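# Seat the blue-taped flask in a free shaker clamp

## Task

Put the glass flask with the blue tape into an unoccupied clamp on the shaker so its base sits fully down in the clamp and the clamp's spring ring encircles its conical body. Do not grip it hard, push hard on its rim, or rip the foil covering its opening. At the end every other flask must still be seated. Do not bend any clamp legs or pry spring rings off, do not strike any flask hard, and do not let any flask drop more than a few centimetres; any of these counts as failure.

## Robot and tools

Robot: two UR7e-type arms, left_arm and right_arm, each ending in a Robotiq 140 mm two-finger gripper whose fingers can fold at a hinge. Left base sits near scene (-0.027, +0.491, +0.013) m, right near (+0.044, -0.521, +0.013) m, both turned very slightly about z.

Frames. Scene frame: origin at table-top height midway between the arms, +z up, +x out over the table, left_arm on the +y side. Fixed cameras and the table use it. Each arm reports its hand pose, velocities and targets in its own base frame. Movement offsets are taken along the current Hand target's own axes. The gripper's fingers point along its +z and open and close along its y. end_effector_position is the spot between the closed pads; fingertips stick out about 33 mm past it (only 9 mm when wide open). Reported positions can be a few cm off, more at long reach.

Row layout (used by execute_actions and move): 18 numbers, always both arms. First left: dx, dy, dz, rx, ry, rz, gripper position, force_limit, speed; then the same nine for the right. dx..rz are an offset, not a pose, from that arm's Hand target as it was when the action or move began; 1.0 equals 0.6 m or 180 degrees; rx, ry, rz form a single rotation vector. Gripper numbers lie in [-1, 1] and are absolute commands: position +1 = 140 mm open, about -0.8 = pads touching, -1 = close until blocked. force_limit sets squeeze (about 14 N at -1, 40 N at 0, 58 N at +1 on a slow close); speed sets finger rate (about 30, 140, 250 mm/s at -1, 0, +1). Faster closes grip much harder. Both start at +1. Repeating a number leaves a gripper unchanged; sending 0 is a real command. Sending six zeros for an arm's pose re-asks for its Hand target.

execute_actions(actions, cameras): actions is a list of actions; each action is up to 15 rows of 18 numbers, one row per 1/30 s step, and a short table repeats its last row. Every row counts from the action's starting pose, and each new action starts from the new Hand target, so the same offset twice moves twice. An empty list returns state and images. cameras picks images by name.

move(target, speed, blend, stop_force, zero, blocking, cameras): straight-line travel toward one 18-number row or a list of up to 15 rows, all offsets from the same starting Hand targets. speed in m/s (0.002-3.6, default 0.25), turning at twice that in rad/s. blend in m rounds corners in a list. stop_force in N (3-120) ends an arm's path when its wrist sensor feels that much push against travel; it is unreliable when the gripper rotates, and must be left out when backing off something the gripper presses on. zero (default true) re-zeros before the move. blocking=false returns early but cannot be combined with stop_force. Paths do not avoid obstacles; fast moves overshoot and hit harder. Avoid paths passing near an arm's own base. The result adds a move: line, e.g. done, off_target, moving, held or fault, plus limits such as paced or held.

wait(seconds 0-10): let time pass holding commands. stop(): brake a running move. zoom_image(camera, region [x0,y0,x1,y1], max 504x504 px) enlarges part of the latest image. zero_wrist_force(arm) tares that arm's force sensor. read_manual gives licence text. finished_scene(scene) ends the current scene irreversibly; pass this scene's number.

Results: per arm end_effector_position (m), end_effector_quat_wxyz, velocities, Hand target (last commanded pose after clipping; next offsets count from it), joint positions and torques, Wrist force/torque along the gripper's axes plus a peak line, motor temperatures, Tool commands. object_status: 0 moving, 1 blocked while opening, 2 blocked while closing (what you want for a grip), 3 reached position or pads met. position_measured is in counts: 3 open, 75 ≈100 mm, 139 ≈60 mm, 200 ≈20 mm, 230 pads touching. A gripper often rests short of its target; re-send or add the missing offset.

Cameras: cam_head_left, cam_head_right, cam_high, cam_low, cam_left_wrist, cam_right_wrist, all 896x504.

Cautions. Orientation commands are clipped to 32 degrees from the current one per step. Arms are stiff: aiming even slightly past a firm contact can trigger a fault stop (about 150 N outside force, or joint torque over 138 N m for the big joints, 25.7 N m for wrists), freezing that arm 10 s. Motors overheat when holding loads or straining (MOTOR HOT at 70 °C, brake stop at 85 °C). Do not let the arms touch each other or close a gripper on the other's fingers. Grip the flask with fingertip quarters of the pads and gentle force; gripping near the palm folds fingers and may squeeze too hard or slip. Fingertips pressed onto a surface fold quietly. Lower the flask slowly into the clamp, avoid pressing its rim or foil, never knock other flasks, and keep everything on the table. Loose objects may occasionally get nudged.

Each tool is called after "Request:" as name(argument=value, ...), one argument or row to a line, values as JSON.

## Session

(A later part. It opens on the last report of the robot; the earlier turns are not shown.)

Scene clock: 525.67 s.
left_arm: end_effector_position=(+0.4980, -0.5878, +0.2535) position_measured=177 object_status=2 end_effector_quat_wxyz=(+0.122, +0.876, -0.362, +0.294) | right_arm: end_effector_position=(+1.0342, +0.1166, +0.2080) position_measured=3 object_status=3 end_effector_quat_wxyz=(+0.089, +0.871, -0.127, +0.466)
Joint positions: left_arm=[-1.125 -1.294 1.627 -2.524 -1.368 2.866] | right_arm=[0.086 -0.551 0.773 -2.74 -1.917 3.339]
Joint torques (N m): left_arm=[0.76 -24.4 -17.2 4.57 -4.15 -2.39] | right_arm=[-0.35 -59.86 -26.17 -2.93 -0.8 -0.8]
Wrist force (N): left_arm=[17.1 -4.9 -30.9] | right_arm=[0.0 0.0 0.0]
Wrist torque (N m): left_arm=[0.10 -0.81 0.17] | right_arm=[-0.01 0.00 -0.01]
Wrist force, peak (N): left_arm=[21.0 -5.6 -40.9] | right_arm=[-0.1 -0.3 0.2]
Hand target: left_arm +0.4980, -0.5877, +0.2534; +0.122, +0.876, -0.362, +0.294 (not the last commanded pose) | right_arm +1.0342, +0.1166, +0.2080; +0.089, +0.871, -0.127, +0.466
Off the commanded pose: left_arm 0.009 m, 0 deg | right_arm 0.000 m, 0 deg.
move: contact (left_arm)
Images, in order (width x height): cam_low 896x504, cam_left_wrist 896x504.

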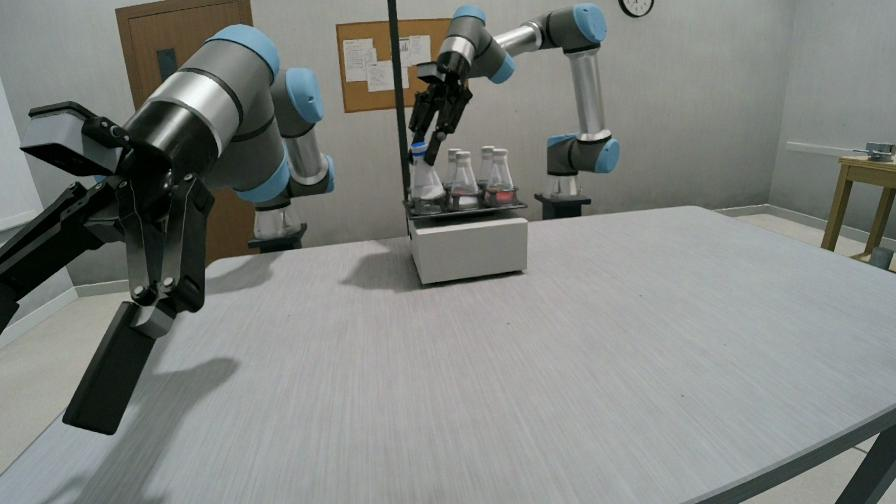

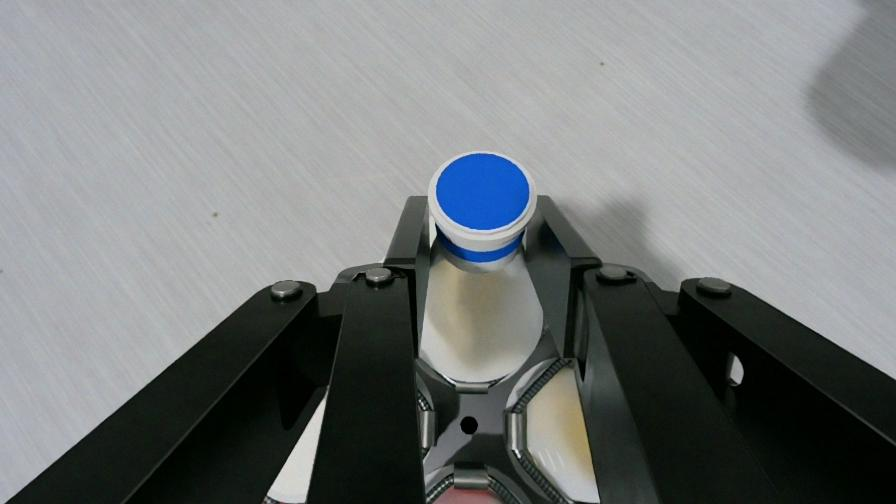

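Request:
move(
  target=[-0.0206,0,-0.0114,0,0.0444,0,-1,-1,-1,0,0,0,0,0,0,1,1,1],
  cameras=["cam_left_wrist","cam_low"],
  speed=0.03,
  stop_force=35,
)

Request:
zoom_image(
  camera="cam_low",
  region=[390, 130, 490, 225],
)

Request:
zoom_image(
  camera="cam_left_wrist",
  region=[400, 150, 580, 420],
)

Scene clock: 542.50 s.
left_arm: end_effector_position=(+0.4884, -0.5787, +0.2530) position_measured=177 object_status=2 end_effector_quat_wxyz=(+0.149, +0.853, -0.352, +0.357) | right_arm: end_effector_position=(+1.0342, +0.1166, +0.2080) position_measured=3 object_status=3 end_effector_quat_wxyz=(+0.089, +0.871, -0.127, +0.466)
Joint positions: left_arm=[-1.155 -1.343 1.803 -2.789 -1.312 2.874] | right_arm=[0.086 -0.551 0.773 -2.74 -1.917 3.339]
Joint torques (N m): left_arm=[2.98 -4.75 -13.76 6.78 -4.18 -1.84] | right_arm=[-0.07 -59.65 -27.53 -2.66 -0.78 -0.84]
Wrist force (N): left_arm=[30.5 -2.5 -10.0] | right_arm=[0.0 -0.1 0.0]
Wrist torque (N m): left_arm=[0.04 -0.46 0.09] | right_arm=[-0.03 -0.01 -0.01]
Wrist force, peak (N): left_arm=[34.4 -3.3 -13.6] | right_arm=[0.1 -0.2 -0.3]
Hand target: left_arm +0.4881, -0.5779, +0.2513; +0.147, +0.853, -0.353, +0.355 | right_arm +1.0342, +0.1166, +0.2080; +0.089, +0.871, -0.127, +0.466
Off the commanded pose: left_arm 0.002 m, 0 deg | right_arm 0.000 m, 0 deg.
move: done
Images, in order (width x height): cam_low 896x504, cam_left_wrist 896x504.

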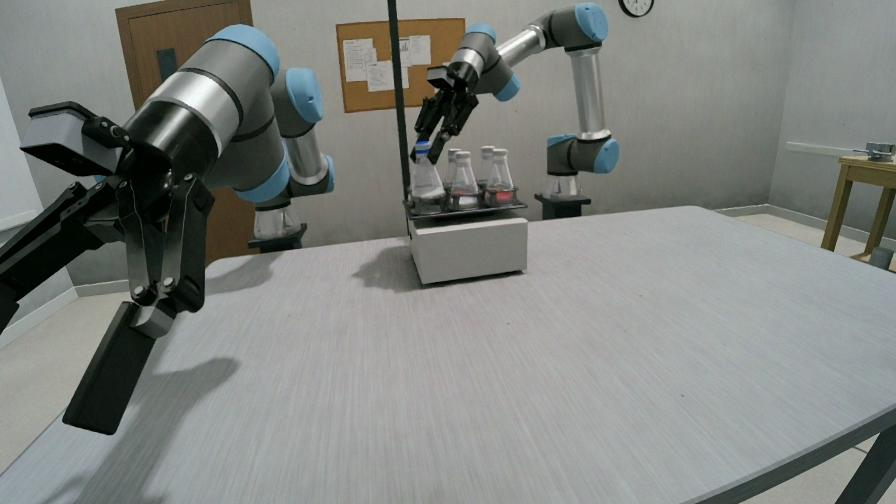

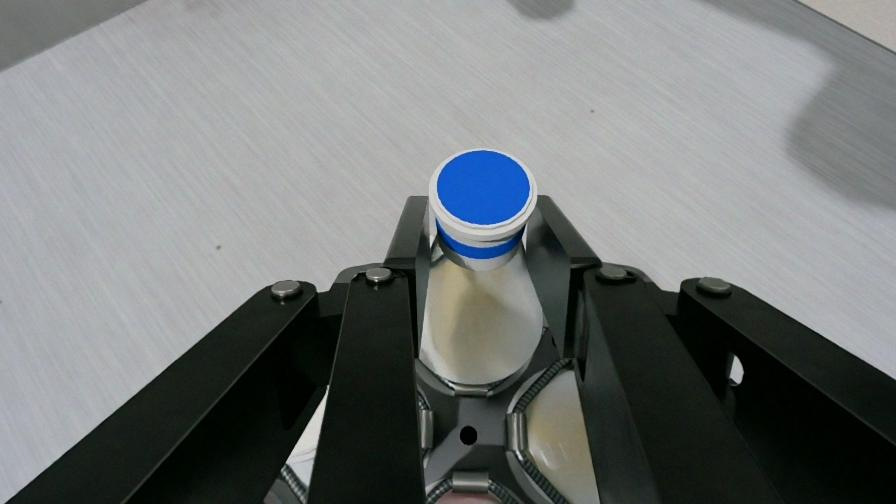

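Scaled by 5.040 from the camera's 896x504 image, which has a finer 1280x720 frame.

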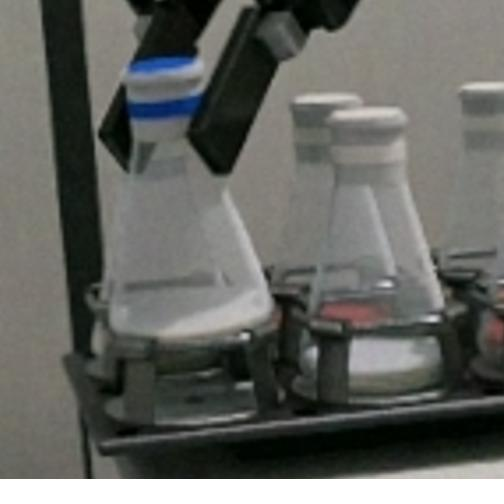

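Scaled by 1.867 from the camera's 896x504 image, which has a finer 1280x720 frame.

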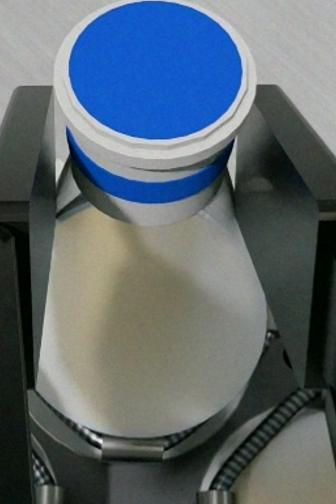

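Request:
move(
  target=[0.0025,0,-0.0025,0,0,0,-1,-1,-1,0,0,0,0,0,0,1,1,1],
  speed=0.02,
)

Request:
move(
  target=[0,0,0,0,0,0,-0.1,-1,-1,0,0,0,0,0,0,1,1,1],
  cameras=["cam_left_wrist","cam_low"],
)

Request:
zoom_image(
  camera="cam_low",
  region=[390, 130, 490, 225],
)

Request:
zoom_image(
  camera="cam_left_wrist",
  region=[360, 130, 620, 440],
)

Scene clock: 606.27 s.
left_arm: end_effector_position=(+0.4881, -0.5780, +0.2537) position_measured=177 object_status=2 end_effector_quat_wxyz=(+0.147, +0.853, -0.353, +0.355) | right_arm: end_effector_position=(+1.0342, +0.1166, +0.2080) position_measured=3 object_status=3 end_effector_quat_wxyz=(+0.089, +0.871, -0.127, +0.466)
Joint positions: left_arm=[-1.155 -1.345 1.8 -2.779 -1.312 2.873] | right_arm=[0.086 -0.551 0.773 -2.74 -1.917 3.339]
Joint torques (N m): left_arm=[1.87 -28.91 -13.43 5.84 -2.44 -1.85] | right_arm=[-1.8 -60.71 -26.44 -2.67 -0.81 -0.71]
Wrist force (N): left_arm=[29.3 -0.3 -9.8] | right_arm=[0.2 -0.1 -0.1]
Wrist torque (N m): left_arm=[-0.16 -0.51 -0.04] | right_arm=[-0.03 -0.05 -0.01]
Wrist force, peak (N): left_arm=[34.7 -1.8 -11.1] | right_arm=[0.1 -0.2 0.2]
Hand target: left_arm +0.4881, -0.5779, +0.2535; +0.147, +0.853, -0.353, +0.355 | right_arm +1.0342, +0.1166, +0.2080; +0.089, +0.871, -0.127, +0.466
Off the commanded pose: left_arm 0.000 m, 0 deg | right_arm 0.000 m, 0 deg.
move: done

Scene clock: 607.23 s.
left_arm: end_effector_position=(+0.4881, -0.5779, +0.2535) position_measured=141 object_status=0 end_effector_quat_wxyz=(+0.147, +0.853, -0.353, +0.355) | right_arm: end_effector_position=(+1.0342, +0.1166, +0.2080) position_measured=3 object_status=3 end_effector_quat_wxyz=(+0.089, +0.871, -0.127, +0.466)
Joint positions: left_arm=[-1.155 -1.345 1.8 -2.778 -1.312 2.873] | right_arm=[0.086 -0.551 0.773 -2.74 -1.917 3.339]
Joint torques (N m): left_arm=[1.21 -29.61 -11.83 -6.3 2.23 -1.69] | right_arm=[-0.45 -60.11 -26.02 -2.93 -0.75 -0.77]
Wrist force (N): left_arm=[2.2 0.1 -0.5] | right_arm=[0.1 -0.1 0.1]
Wrist torque (N m): left_arm=[-0.15 -0.56 -0.06] | right_arm=[-0.01 -0.02 -0.01]
Wrist force, peak (N): left_arm=[28.9 0.0 -9.6] | right_arm=[0.2 -0.3 0.1]
Hand target: left_arm +0.4881, -0.5779, +0.2535; +0.147, +0.853, -0.353, +0.355 | right_arm +1.0342, +0.1166, +0.2080; +0.089, +0.871, -0.127, +0.466
Off the commanded pose: left_arm 0.000 m, 0 deg | right_arm 0.000 m, 0 deg.
move: done
Images, in order (width x height): cam_low 896x504, cam_left_wrist 896x504.

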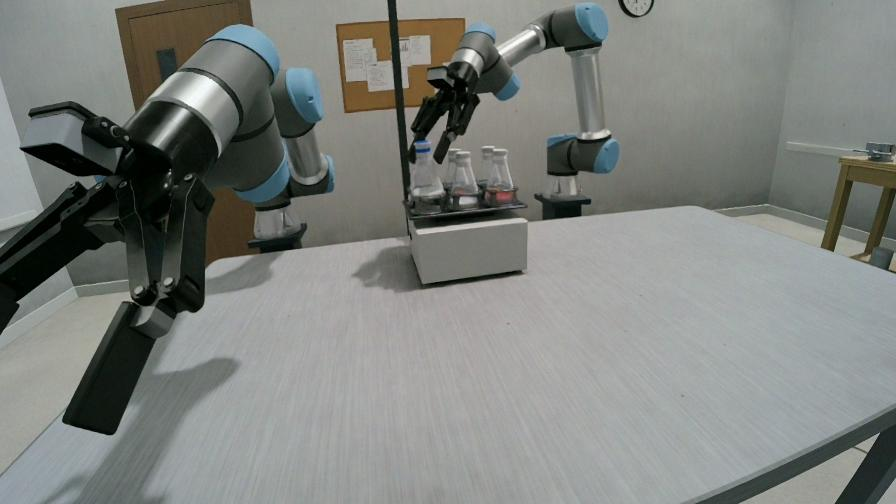

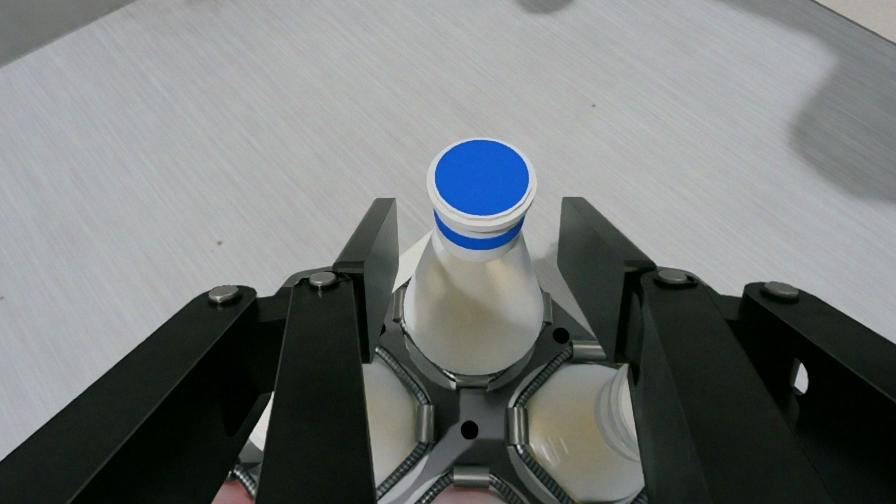

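Scaled by 5.040 from the camera's 896x504 image, which has a finer 1280x720 frame.

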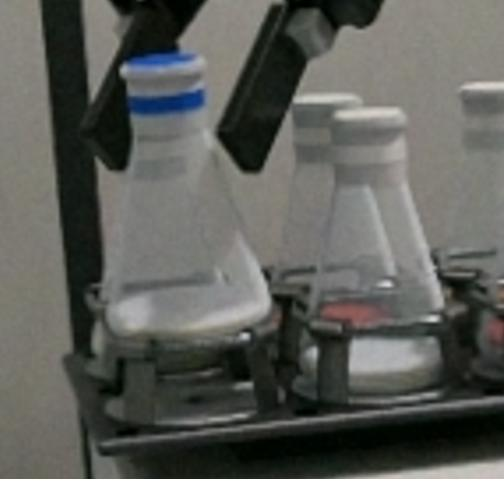

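Scaled by 1.626 from the camera's 896x504 image, which has a finer 1280x720 frame.

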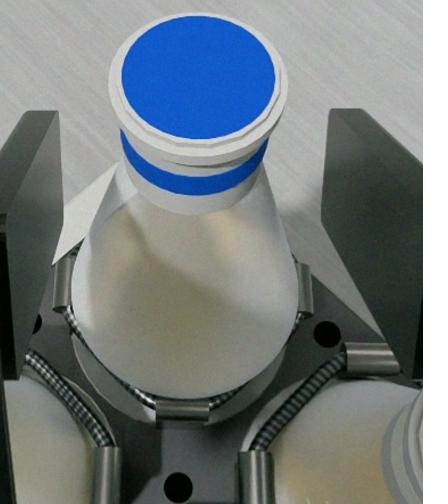

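Request:
move(
  target=[0,0,0,0,0,0,-1,-0.02,-1,0,0,0,0,0,0,1,1,1],
)

Request:
wait(
  seconds=1.5,
  cameras=["cam_left_wrist"],
)

Request:
zoom_image(
  camera="cam_left_wrist",
  region=[360, 130, 620, 440],
)

Scene clock: 619.03 s.
left_arm: end_effector_position=(+0.4881, -0.5779, +0.2535) position_measured=176 object_status=0 end_effector_quat_wxyz=(+0.147, +0.853, -0.353, +0.355) | right_arm: end_effector_position=(+1.0342, +0.1166, +0.2080) position_measured=3 object_status=3 end_effector_quat_wxyz=(+0.089, +0.871, -0.127, +0.466)
Joint positions: left_arm=[-1.155 -1.345 1.8 -2.778 -1.312 2.873] | right_arm=[0.086 -0.551 0.773 -2.74 -1.917 3.339]
Joint torques (N m): left_arm=[-0.97 -37.46 -13.12 -6.25 1.81 -1.6] | right_arm=[-0.39 -60.42 -27.44 -2.72 -0.81 -0.95]
Wrist force (N): left_arm=[2.2 -0.4 -0.8] | right_arm=[0.1 0.0 0.1]
Wrist torque (N m): left_arm=[-0.17 -0.55 -0.05] | right_arm=[-0.02 -0.04 -0.01]
Wrist force, peak (N): left_arm=[2.4 -0.3 -0.9] | right_arm=[0.2 -0.2 -0.2]
Hand target: left_arm +0.4881, -0.5779, +0.2535; +0.147, +0.853, -0.353, +0.355 | right_arm +1.0342, +0.1166, +0.2080; +0.089, +0.871, -0.127, +0.466
Off the commanded pose: left_arm 0.000 m, 0 deg | right_arm 0.000 m, 0 deg.
move: done

Scene clock: 620.53 s.
left_arm: end_effector_position=(+0.4881, -0.5779, +0.2535) position_measured=176 object_status=2 end_effector_quat_wxyz=(+0.147, +0.853, -0.353, +0.355) | right_arm: end_effector_position=(+1.0342, +0.1166, +0.2080) position_measured=3 object_status=3 end_effector_quat_wxyz=(+0.089, +0.871, -0.127, +0.466)
Joint positions: left_arm=[-1.155 -1.345 1.8 -2.778 -1.312 2.873] | right_arm=[0.086 -0.551 0.773 -2.74 -1.917 3.339]
Joint torques (N m): left_arm=[-1.96 -39.82 -14.19 -6.15 0.25 -1.43] | right_arm=[-1.6 -61.06 -27 -2.78 -0.74 -0.82]
Wrist force (N): left_arm=[1.8 -0.3 -0.7] | right_arm=[-0.1 0.1 -0.1]
Wrist torque (N m): left_arm=[-0.17 -0.48 -0.05] | right_arm=[0.01 -0.01 -0.01]
Wrist force, peak (N): left_arm=[2.5 -0.4 -1.1] | right_arm=[0.1 -0.2 -0.2]
Hand target: left_arm +0.4881, -0.5779, +0.2535; +0.147, +0.853, -0.353, +0.355 | right_arm +1.0342, +0.1166, +0.2080; +0.089, +0.871, -0.127, +0.466
Tool commands: left_gripper/position=-1.0 left_gripper/force_limit=-0.02 left_gripper/speed=-1.0 right_gripper/position=+1.0 right_gripper/force_limit=+1.0 right_gripper/speed=+1.0
Off the commanded pose: left_arm 0.000 m, 0 deg | right_arm 0.000 m, 0 deg.
wait: 1.50 s; at rest by 0.17 s
Images, in order (width x height): cam_left_wrist 896x504.

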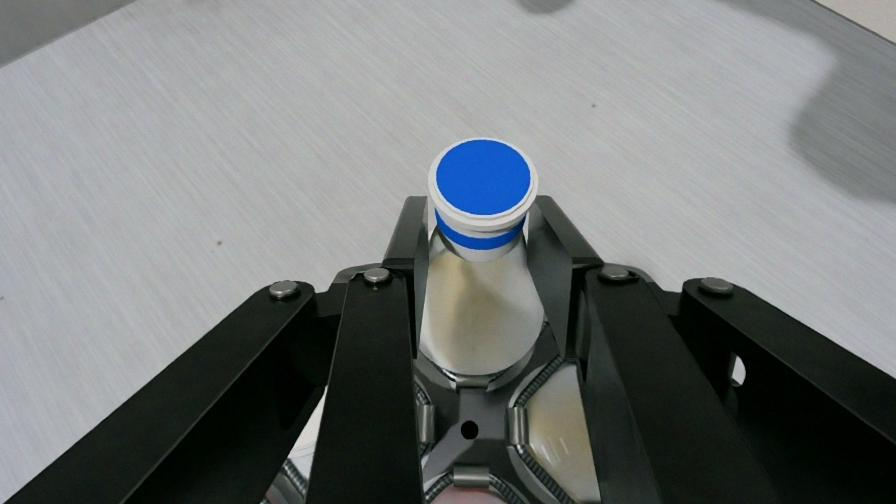

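Scaled by 1.626 from the camera's 896x504 image, which has a finer 1280x720 frame.

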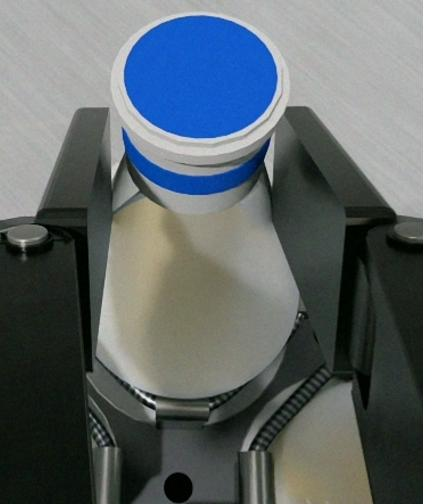

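Request:
move(
  target=[-0.004,0.0272,0.004,0.0393,0,0.0393,-1,-0.02,-1,0,0,0,0,0,0,1,1,1],
  speed=0.03,
  stop_force=40,
  cameras=["cam_left_wrist","cam_low"],
)

Request:
zoom_image(
  camera="cam_low",
  region=[390, 130, 490, 225],
)

Request:
zoom_image(
  camera="cam_left_wrist",
  region=[360, 130, 620, 440],
)

Scene clock: 644.87 s.
left_arm: end_effector_position=(+0.4767, -0.5894, +0.2503) position_measured=176 object_status=2 end_effector_quat_wxyz=(+0.072, +0.837, -0.382, +0.384) | right_arm: end_effector_position=(+1.0342, +0.1166, +0.2080) position_measured=3 object_status=3 end_effector_quat_wxyz=(+0.089, +0.871, -0.127, +0.466)
Joint positions: left_arm=[-1.25 -1.331 1.787 -2.722 -1.129 2.91] | right_arm=[0.086 -0.551 0.773 -2.74 -1.917 3.339]
Joint torques (N m): left_arm=[-5.51 -4.45 5.18 4.61 -9.12 -2.72] | right_arm=[-0.38 -60.16 -26.88 -2.75 -0.92 -0.97]
Wrist force (N): left_arm=[27.7 -22.6 -20.9] | right_arm=[0.0 -0.2 0.0]
Wrist torque (N m): left_arm=[0.52 -0.56 0.33] | right_arm=[-0.04 -0.01 -0.01]
Wrist force, peak (N): left_arm=[28.6 -23.5 -21.4] | right_arm=[0.3 0.0 -0.1]
Hand target: left_arm +0.4766, -0.5894, +0.2501; +0.072, +0.837, -0.382, +0.384 | right_arm +1.0342, +0.1166, +0.2080; +0.089, +0.871, -0.127, +0.466
Off the commanded pose: left_arm 0.000 m, 0 deg | right_arm 0.000 m, 0 deg.
move: done
Images, in order (width x height): cam_low 896x504, cam_left_wrist 896x504.

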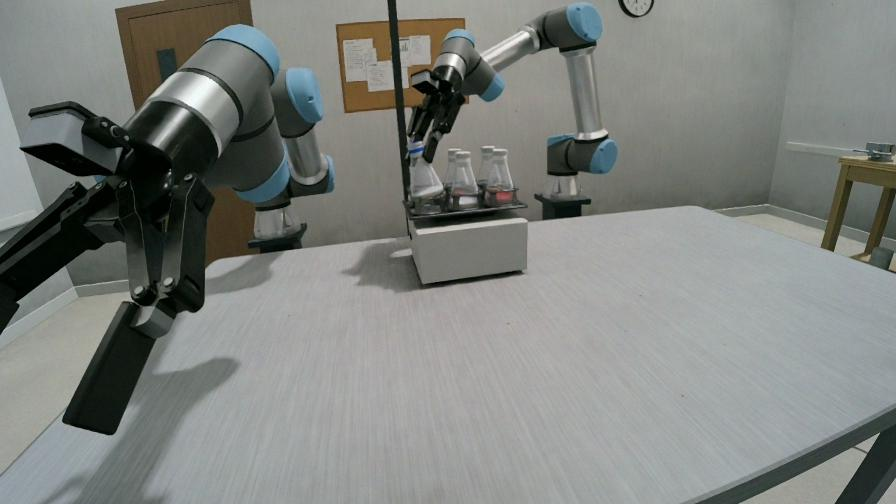

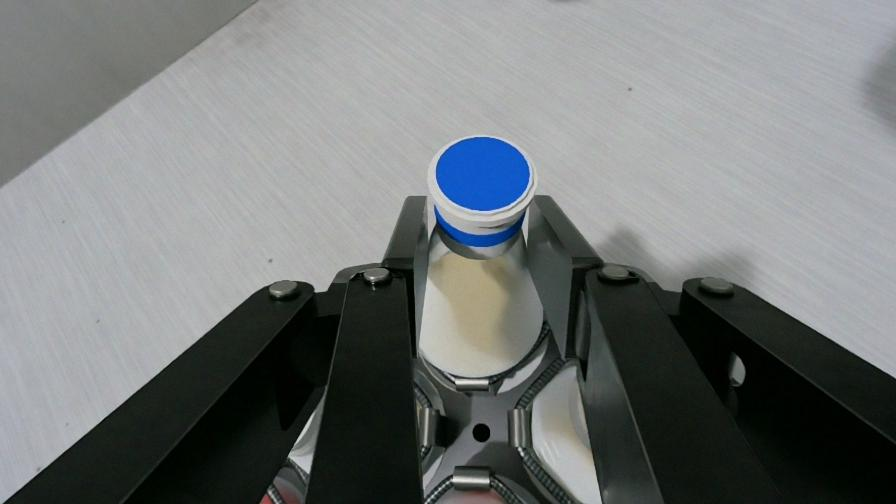

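Scaled by 5.040 from the camera's 896x504 image, which has a finer 1280x720 frame.

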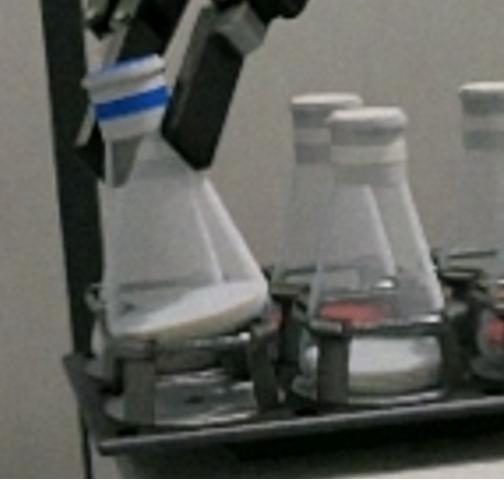

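Scaled by 1.626 from the camera's 896x504 image, which has a finer 1280x720 frame.

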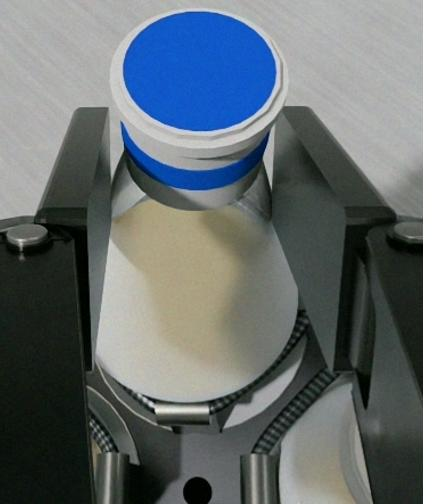

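Request:
move(
  target=[-0.0047,0,0.0047,0,0,0,-1,-0.02,-1,0,0,0,0,0,0,1,1,1],
  speed=0.01,
  stop_force=20,
  cameras=["cam_low"],
)

Request:
zoom_image(
  camera="cam_low",
  region=[390, 130, 490, 225],
)

Scene clock: 686.27 s.
left_arm: end_effector_position=(+0.4771, -0.5890, +0.2463) position_measured=176 object_status=2 end_effector_quat_wxyz=(+0.072, +0.837, -0.382, +0.384) | right_arm: end_effector_position=(+1.0342, +0.1166, +0.2080) position_measured=3 object_status=3 end_effector_quat_wxyz=(+0.089, +0.871, -0.127, +0.466)
Joint positions: left_arm=[-1.249 -1.327 1.794 -2.733 -1.13 2.911] | right_arm=[0.086 -0.551 0.773 -2.74 -1.917 3.339]
Joint torques (N m): left_arm=[-0.18 -13.63 -0.43 5.95 -4.18 0.9] | right_arm=[-0.73 -60.34 -26.08 -2.92 -0.96 -1.18]
Wrist force (N): left_arm=[35.0 -12.2 -10.0] | right_arm=[0.0 -0.3 0.0]
Wrist torque (N m): left_arm=[0.48 -0.44 0.54] | right_arm=[-0.07 -0.02 -0.01]
Wrist force, peak (N): left_arm=[31.8 -24.4 -24.1] | right_arm=[0.3 0.0 0.0]
Hand target: left_arm +0.4771, -0.5889, +0.2462; +0.072, +0.837, -0.382, +0.384 | right_arm +1.0342, +0.1166, +0.2080; +0.089, +0.871, -0.127, +0.466
Off the commanded pose: left_arm 0.000 m, 0 deg | right_arm 0.000 m, 0 deg.
move: done
Images, in order (width x height): cam_low 896x504.

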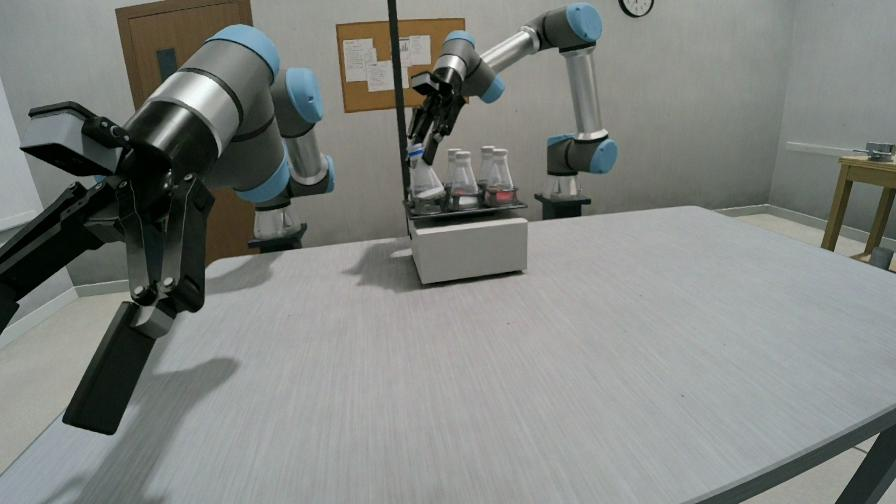

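Scaled by 5.040 from the camera's 896x504 image, which has a finer 1280x720 frame.

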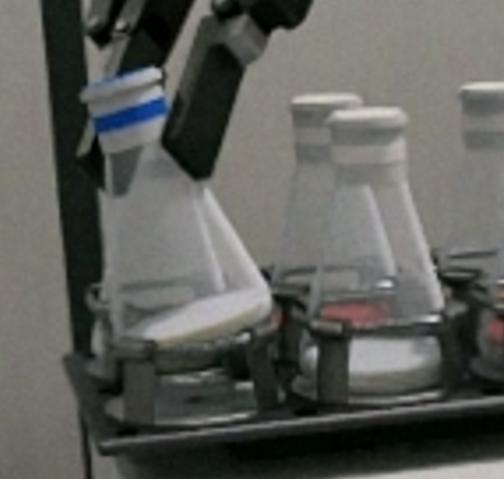

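Request:
move(
  target=[-0.006,0.004,0.006,0,0,0,-1,-0.02,-1,0,0,0,0,0,0,1,1,1],
  speed=0.01,
  stop_force=25,
  cameras=["cam_low","cam_left_wrist"],
)

Request:
zoom_image(
  camera="cam_low",
  region=[390, 130, 490, 225],
)

Scene clock: 699.67 s.
left_arm: end_effector_position=(+0.4767, -0.5920, +0.2442) position_measured=176 object_status=2 end_effector_quat_wxyz=(+0.077, +0.836, -0.380, +0.388) | right_arm: end_effector_position=(+1.0342, +0.1166, +0.2080) position_measured=3 object_status=3 end_effector_quat_wxyz=(+0.089, +0.871, -0.127, +0.466)
Joint positions: left_arm=[-1.251 -1.32 1.801 -2.759 -1.128 2.909] | right_arm=[0.086 -0.551 0.773 -2.74 -1.917 3.339]
Joint torques (N m): left_arm=[-4.74 -20.04 -3.45 6.87 -5.23 -0.87] | right_arm=[0.46 -61 -27.1 -2.61 -0.9 -0.98]
Wrist force (N): left_arm=[38.9 -14.6 -10.2] | right_arm=[0.0 0.1 0.0]
Wrist torque (N m): left_arm=[0.44 -0.40 0.94] | right_arm=[0.02 -0.01 -0.01]
Wrist force, peak (N): left_arm=[39.0 -16.6 -11.4] | right_arm=[-0.1 -0.2 -0.2]
Hand target: left_arm +0.4760, -0.5900, +0.2407; +0.072, +0.837, -0.382, +0.384 | right_arm +1.0342, +0.1166, +0.2080; +0.089, +0.871, -0.127, +0.466
Off the commanded pose: left_arm 0.004 m, 1 deg | right_arm 0.000 m, 0 deg.
move: off_target (left_arm)
Images, in order (width x height): cam_low 896x504, cam_left_wrist 896x504.

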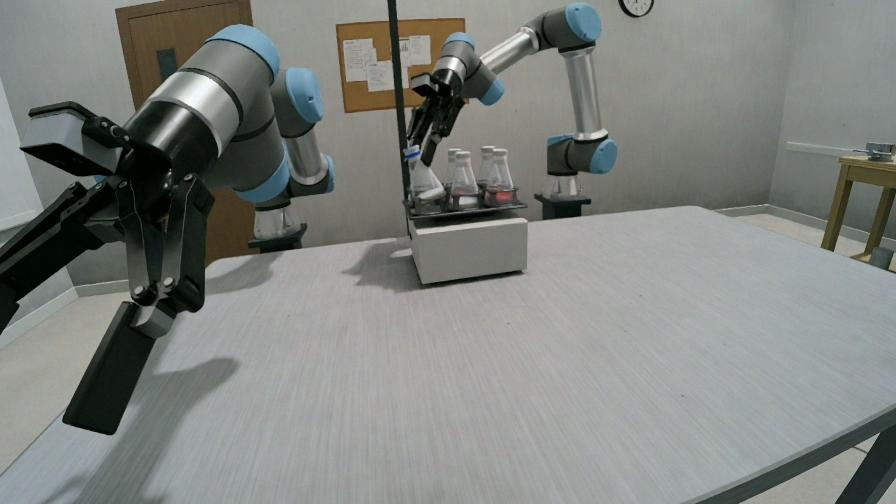

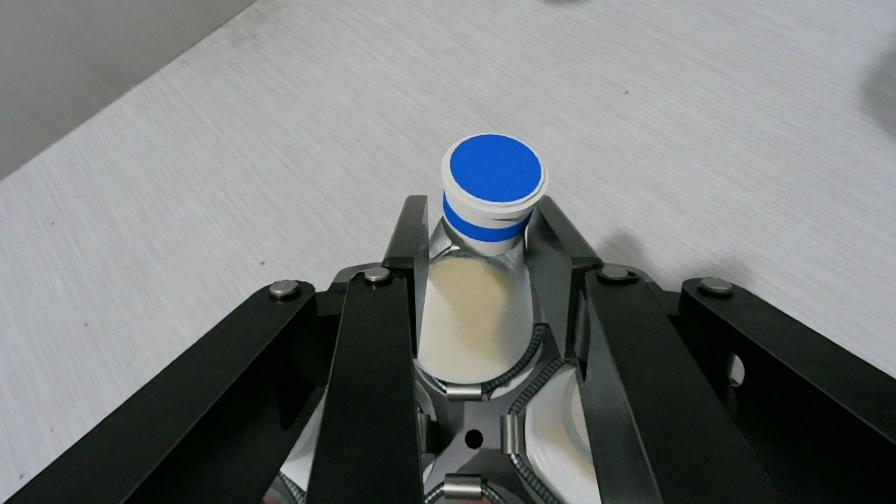

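Scaled by 5.040 from the camera's 896x504 image, which has a finer 1280x720 frame.

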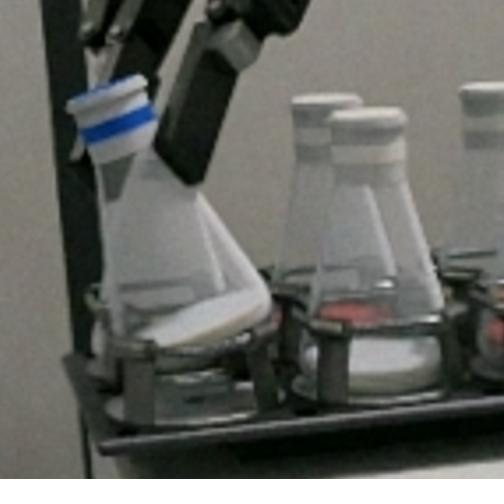

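Request:
move(
  target=[
    [-0.0033,-0.0137,0.0033,-0.0196,0,-0.0196,-1,-0.02,-1,0,0,0,0,0,0,1,1,1],
    [-0.0066,-0.0273,0.0066,-0.0393,0,-0.0393,-1,-0.02,-1,0,0,0,0,0,0,1,1,1],
  ],
  speed=0.02,
  cameras=["cam_low","cam_left_wrist"],
)

Request:
zoom_image(
  camera="cam_low",
  region=[390, 130, 490, 225],
)

Scene clock: 717.60 s.
left_arm: end_effector_position=(+0.4896, -0.5811, +0.2448) position_measured=176 object_status=2 end_effector_quat_wxyz=(+0.155, +0.850, -0.349, +0.363) | right_arm: end_effector_position=(+1.0342, +0.1166, +0.2080) position_measured=3 object_status=3 end_effector_quat_wxyz=(+0.089, +0.871, -0.127, +0.466)
Joint positions: left_arm=[-1.155 -1.328 1.822 -2.842 -1.312 2.873] | right_arm=[0.086 -0.551 0.773 -2.74 -1.917 3.339]
Joint torques (N m): left_arm=[2.26 -21.54 7.75 6.91 3.54 -0.26] | right_arm=[-0.26 -60.77 -26.61 -2.72 -1.01 -0.9]
Wrist force (N): left_arm=[31.9 11.9 -14.8] | right_arm=[0.3 -0.2 0.0]
Wrist torque (N m): left_arm=[-0.30 -0.57 0.18] | right_arm=[-0.04 -0.06 -0.01]
Wrist force, peak (N): left_arm=[38.8 -14.3 -10.4] | right_arm=[0.4 -0.1 -0.1]
Hand target: left_arm +0.4881, -0.5779, +0.2380; +0.147, +0.853, -0.353, +0.355 | right_arm +1.0342, +0.1166, +0.2080; +0.089, +0.871, -0.127, +0.466
Off the commanded pose: left_arm 0.008 m, 1 deg | right_arm 0.000 m, 0 deg.
move: off_target (left_arm)
Images, in order (width x height): cam_low 896x504, cam_left_wrist 896x504.

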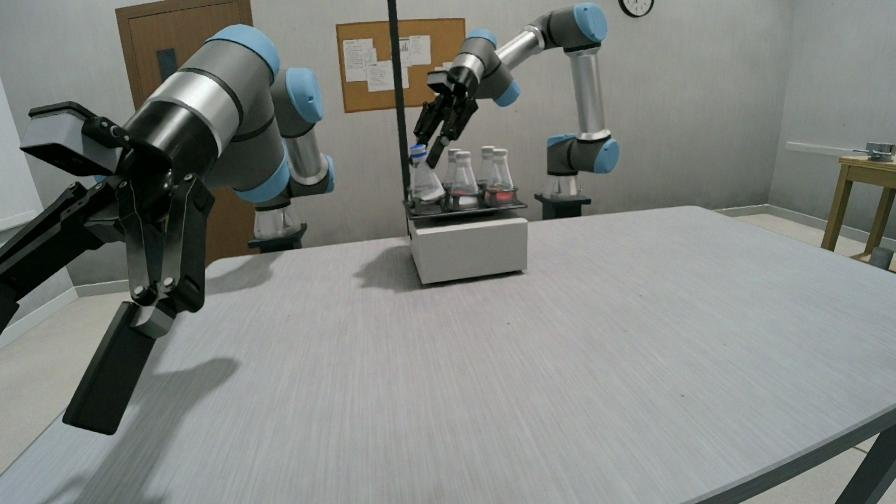

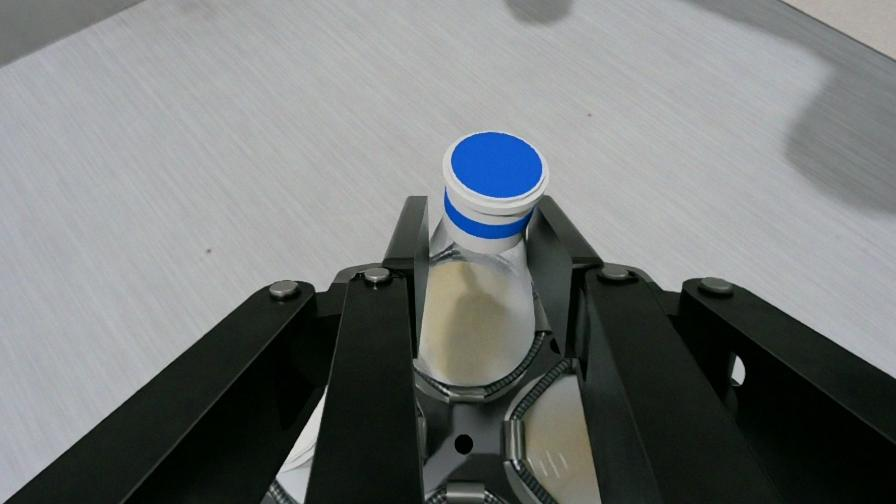

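Scaled by 5.040 from the camera's 896x504 image, which has a finer 1280x720 frame.

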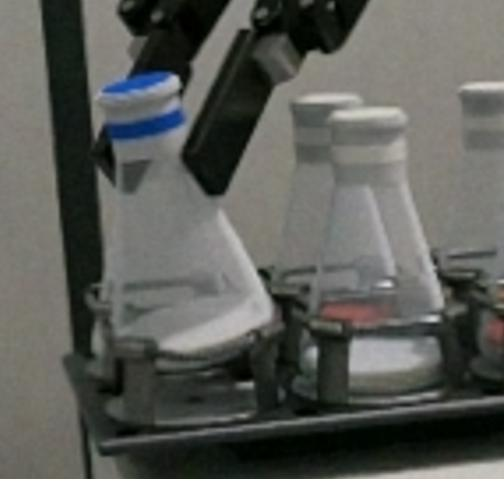

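Request:
move(
  target=[
    [-0.0015,-0.0118,0.0015,-0.0196,0,-0.0196,-1,-0.02,-1,0,0,0,0,0,0,1,1,1],
    [-0.003,-0.0236,0.003,-0.0393,0,-0.0393,-1,-0.02,-1,0,0,0,0,0,0,1,1,1],
  ],
  speed=0.02,
  cameras=["cam_low","cam_left_wrist"],
)

Request:
zoom_image(
  camera="cam_low",
  region=[390, 130, 490, 225],
)

Scene clock: 728.17 s.
left_arm: end_effector_position=(+0.4999, -0.5710, +0.2432) position_measured=176 object_status=2 end_effector_quat_wxyz=(+0.229, +0.858, -0.318, +0.332) | right_arm: end_effector_position=(+1.0342, +0.1166, +0.2080) position_measured=3 object_status=3 end_effector_quat_wxyz=(+0.089, +0.871, -0.127, +0.466)
Joint positions: left_arm=[-1.059 -1.319 1.836 -2.916 -1.498 2.825] | right_arm=[0.086 -0.551 0.773 -2.74 -1.917 3.339]
Joint torques (N m): left_arm=[-2.58 -5.35 9.33 6.9 2.11 0.24] | right_arm=[-0.55 -60.63 -26.81 -2.43 -0.92 -1.12]
Wrist force (N): left_arm=[33.3 10.1 -6.2] | right_arm=[-0.1 0.0 0.0]
Wrist torque (N m): left_arm=[-0.56 -0.53 -0.16] | right_arm=[-0.01 0.02 -0.01]
Wrist force, peak (N): left_arm=[31.8 12.7 -14.9] | right_arm=[0.2 -0.2 -0.2]
Hand target: left_arm +0.4981, -0.5679, +0.2355; +0.221, +0.863, -0.321, +0.322 | right_arm +1.0342, +0.1166, +0.2080; +0.089, +0.871, -0.127, +0.466
Off the commanded pose: left_arm 0.008 m, 2 deg | right_arm 0.000 m, 0 deg.
move: off_target (left_arm)
Images, in order (width x height): cam_low 896x504, cam_left_wrist 896x504.

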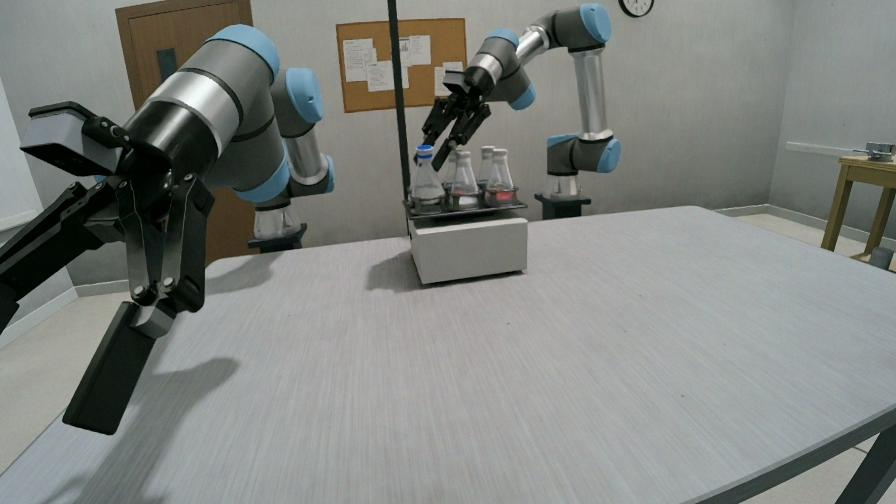

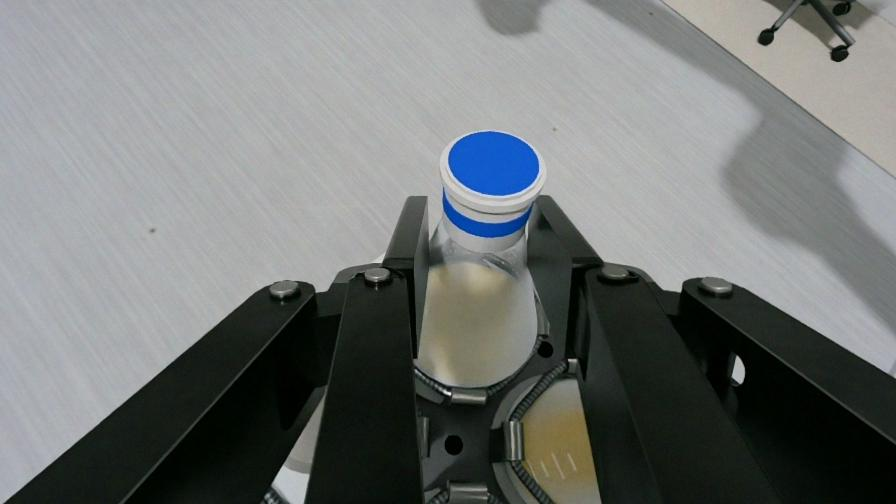

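Scaled by 5.040 from the camera's 896x504 image, which has a finer 1280x720 frame.

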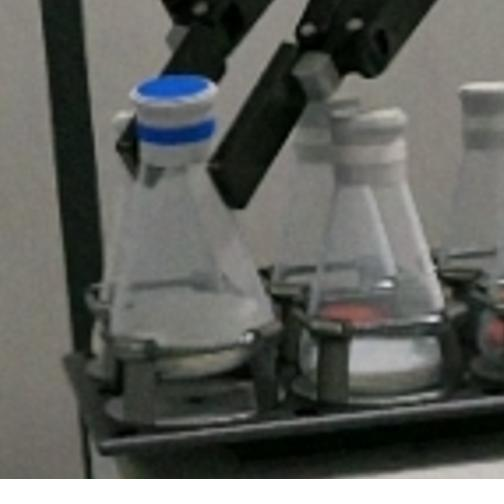

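Request:
move(
  target=[-0.009,0.003,0.009,0,0,0,-1,-0.02,-1,0,0,0,0,0,0,1,1,1],
  speed=0.01,
  stop_force=25,
  cameras=["cam_low","cam_left_wrist"],
)

Request:
zoom_image(
  camera="cam_low",
  region=[390, 130, 490, 225],
)

Scene clock: 739.00 s.
left_arm: end_effector_position=(+0.4987, -0.5751, +0.2408) position_measured=176 object_status=2 end_effector_quat_wxyz=(+0.234, +0.855, -0.317, +0.337) | right_arm: end_effector_position=(+1.0342, +0.1166, +0.2080) position_measured=3 object_status=3 end_effector_quat_wxyz=(+0.089, +0.871, -0.127, +0.466)
Joint positions: left_arm=[-1.065 -1.31 1.846 -2.95 -1.493 2.821] | right_arm=[0.086 -0.551 0.773 -2.74 -1.917 3.339]
Joint torques (N m): left_arm=[-17.56 -20.09 0.83 6.7 -9.43 -1.5] | right_arm=[-0.28 -61.58 -28.08 -2.42 -0.94 -1.31]
Wrist force (N): left_arm=[38.9 -13.0 -12.4] | right_arm=[-0.2 0.0 0.2]
Wrist torque (N m): left_arm=[0.38 -0.52 0.68] | right_arm=[0.00 0.02 -0.01]
Wrist force, peak (N): left_arm=[39.8 -13.3 -13.0] | right_arm=[0.3 -0.2 0.1]
Hand target: left_arm +0.4959, -0.5701, +0.2283; +0.221, +0.863, -0.321, +0.322 | right_arm +1.0342, +0.1166, +0.2080; +0.089, +0.871, -0.127, +0.466
Off the commanded pose: left_arm 0.014 m, 2 deg | right_arm 0.000 m, 0 deg.
move: off_target (left_arm)
Images, in order (width x height): cam_low 896x504, cam_left_wrist 896x504.

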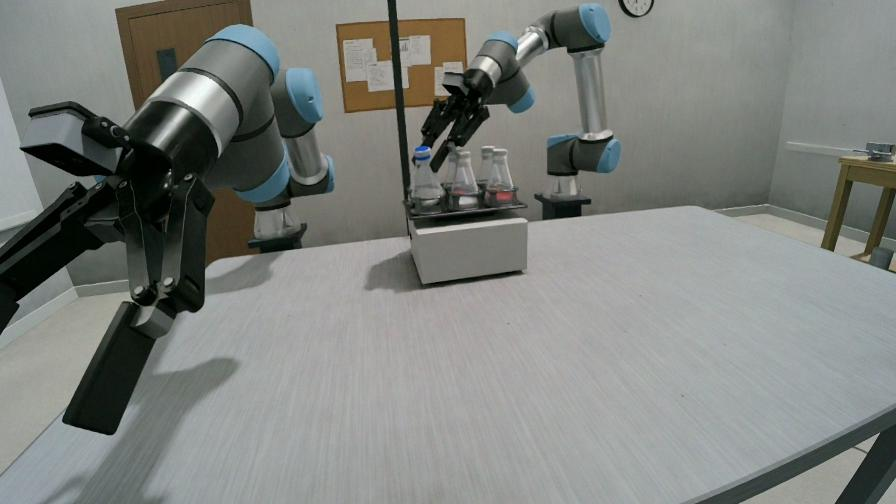

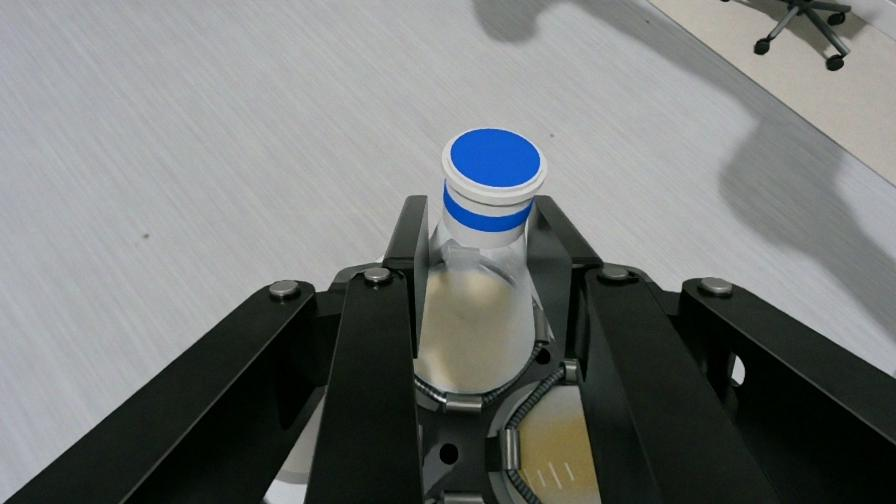

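Scaled by 5.040 from the camera's 896x504 image, which has a finer 1280x720 frame.

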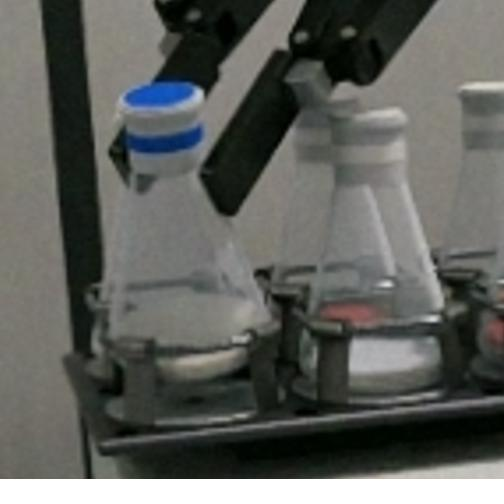

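Request:
zoom_image(
  camera="cam_low",
  region=[405, 170, 465, 220],
)

Request:
zoom_image(
  camera="cam_left_wrist",
  region=[380, 220, 600, 440],
)

Scaled by 8.400 from the camera's 896x504 image, which has a finer 1280x720 frame.

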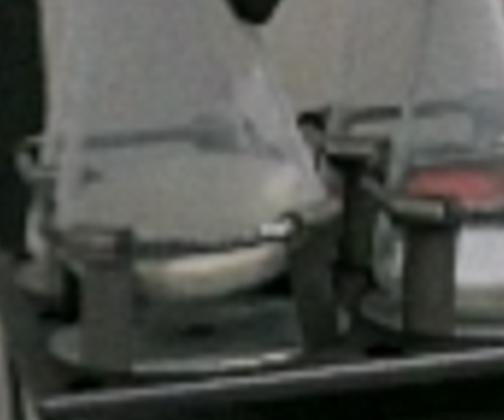

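Scaled by 2.291 from the camera's 896x504 image, which has a finer 1280x720 frame.

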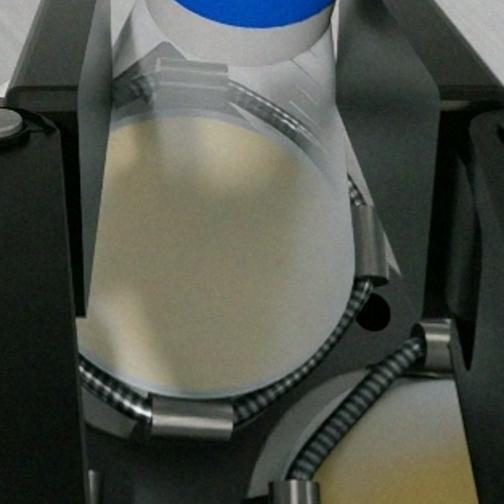

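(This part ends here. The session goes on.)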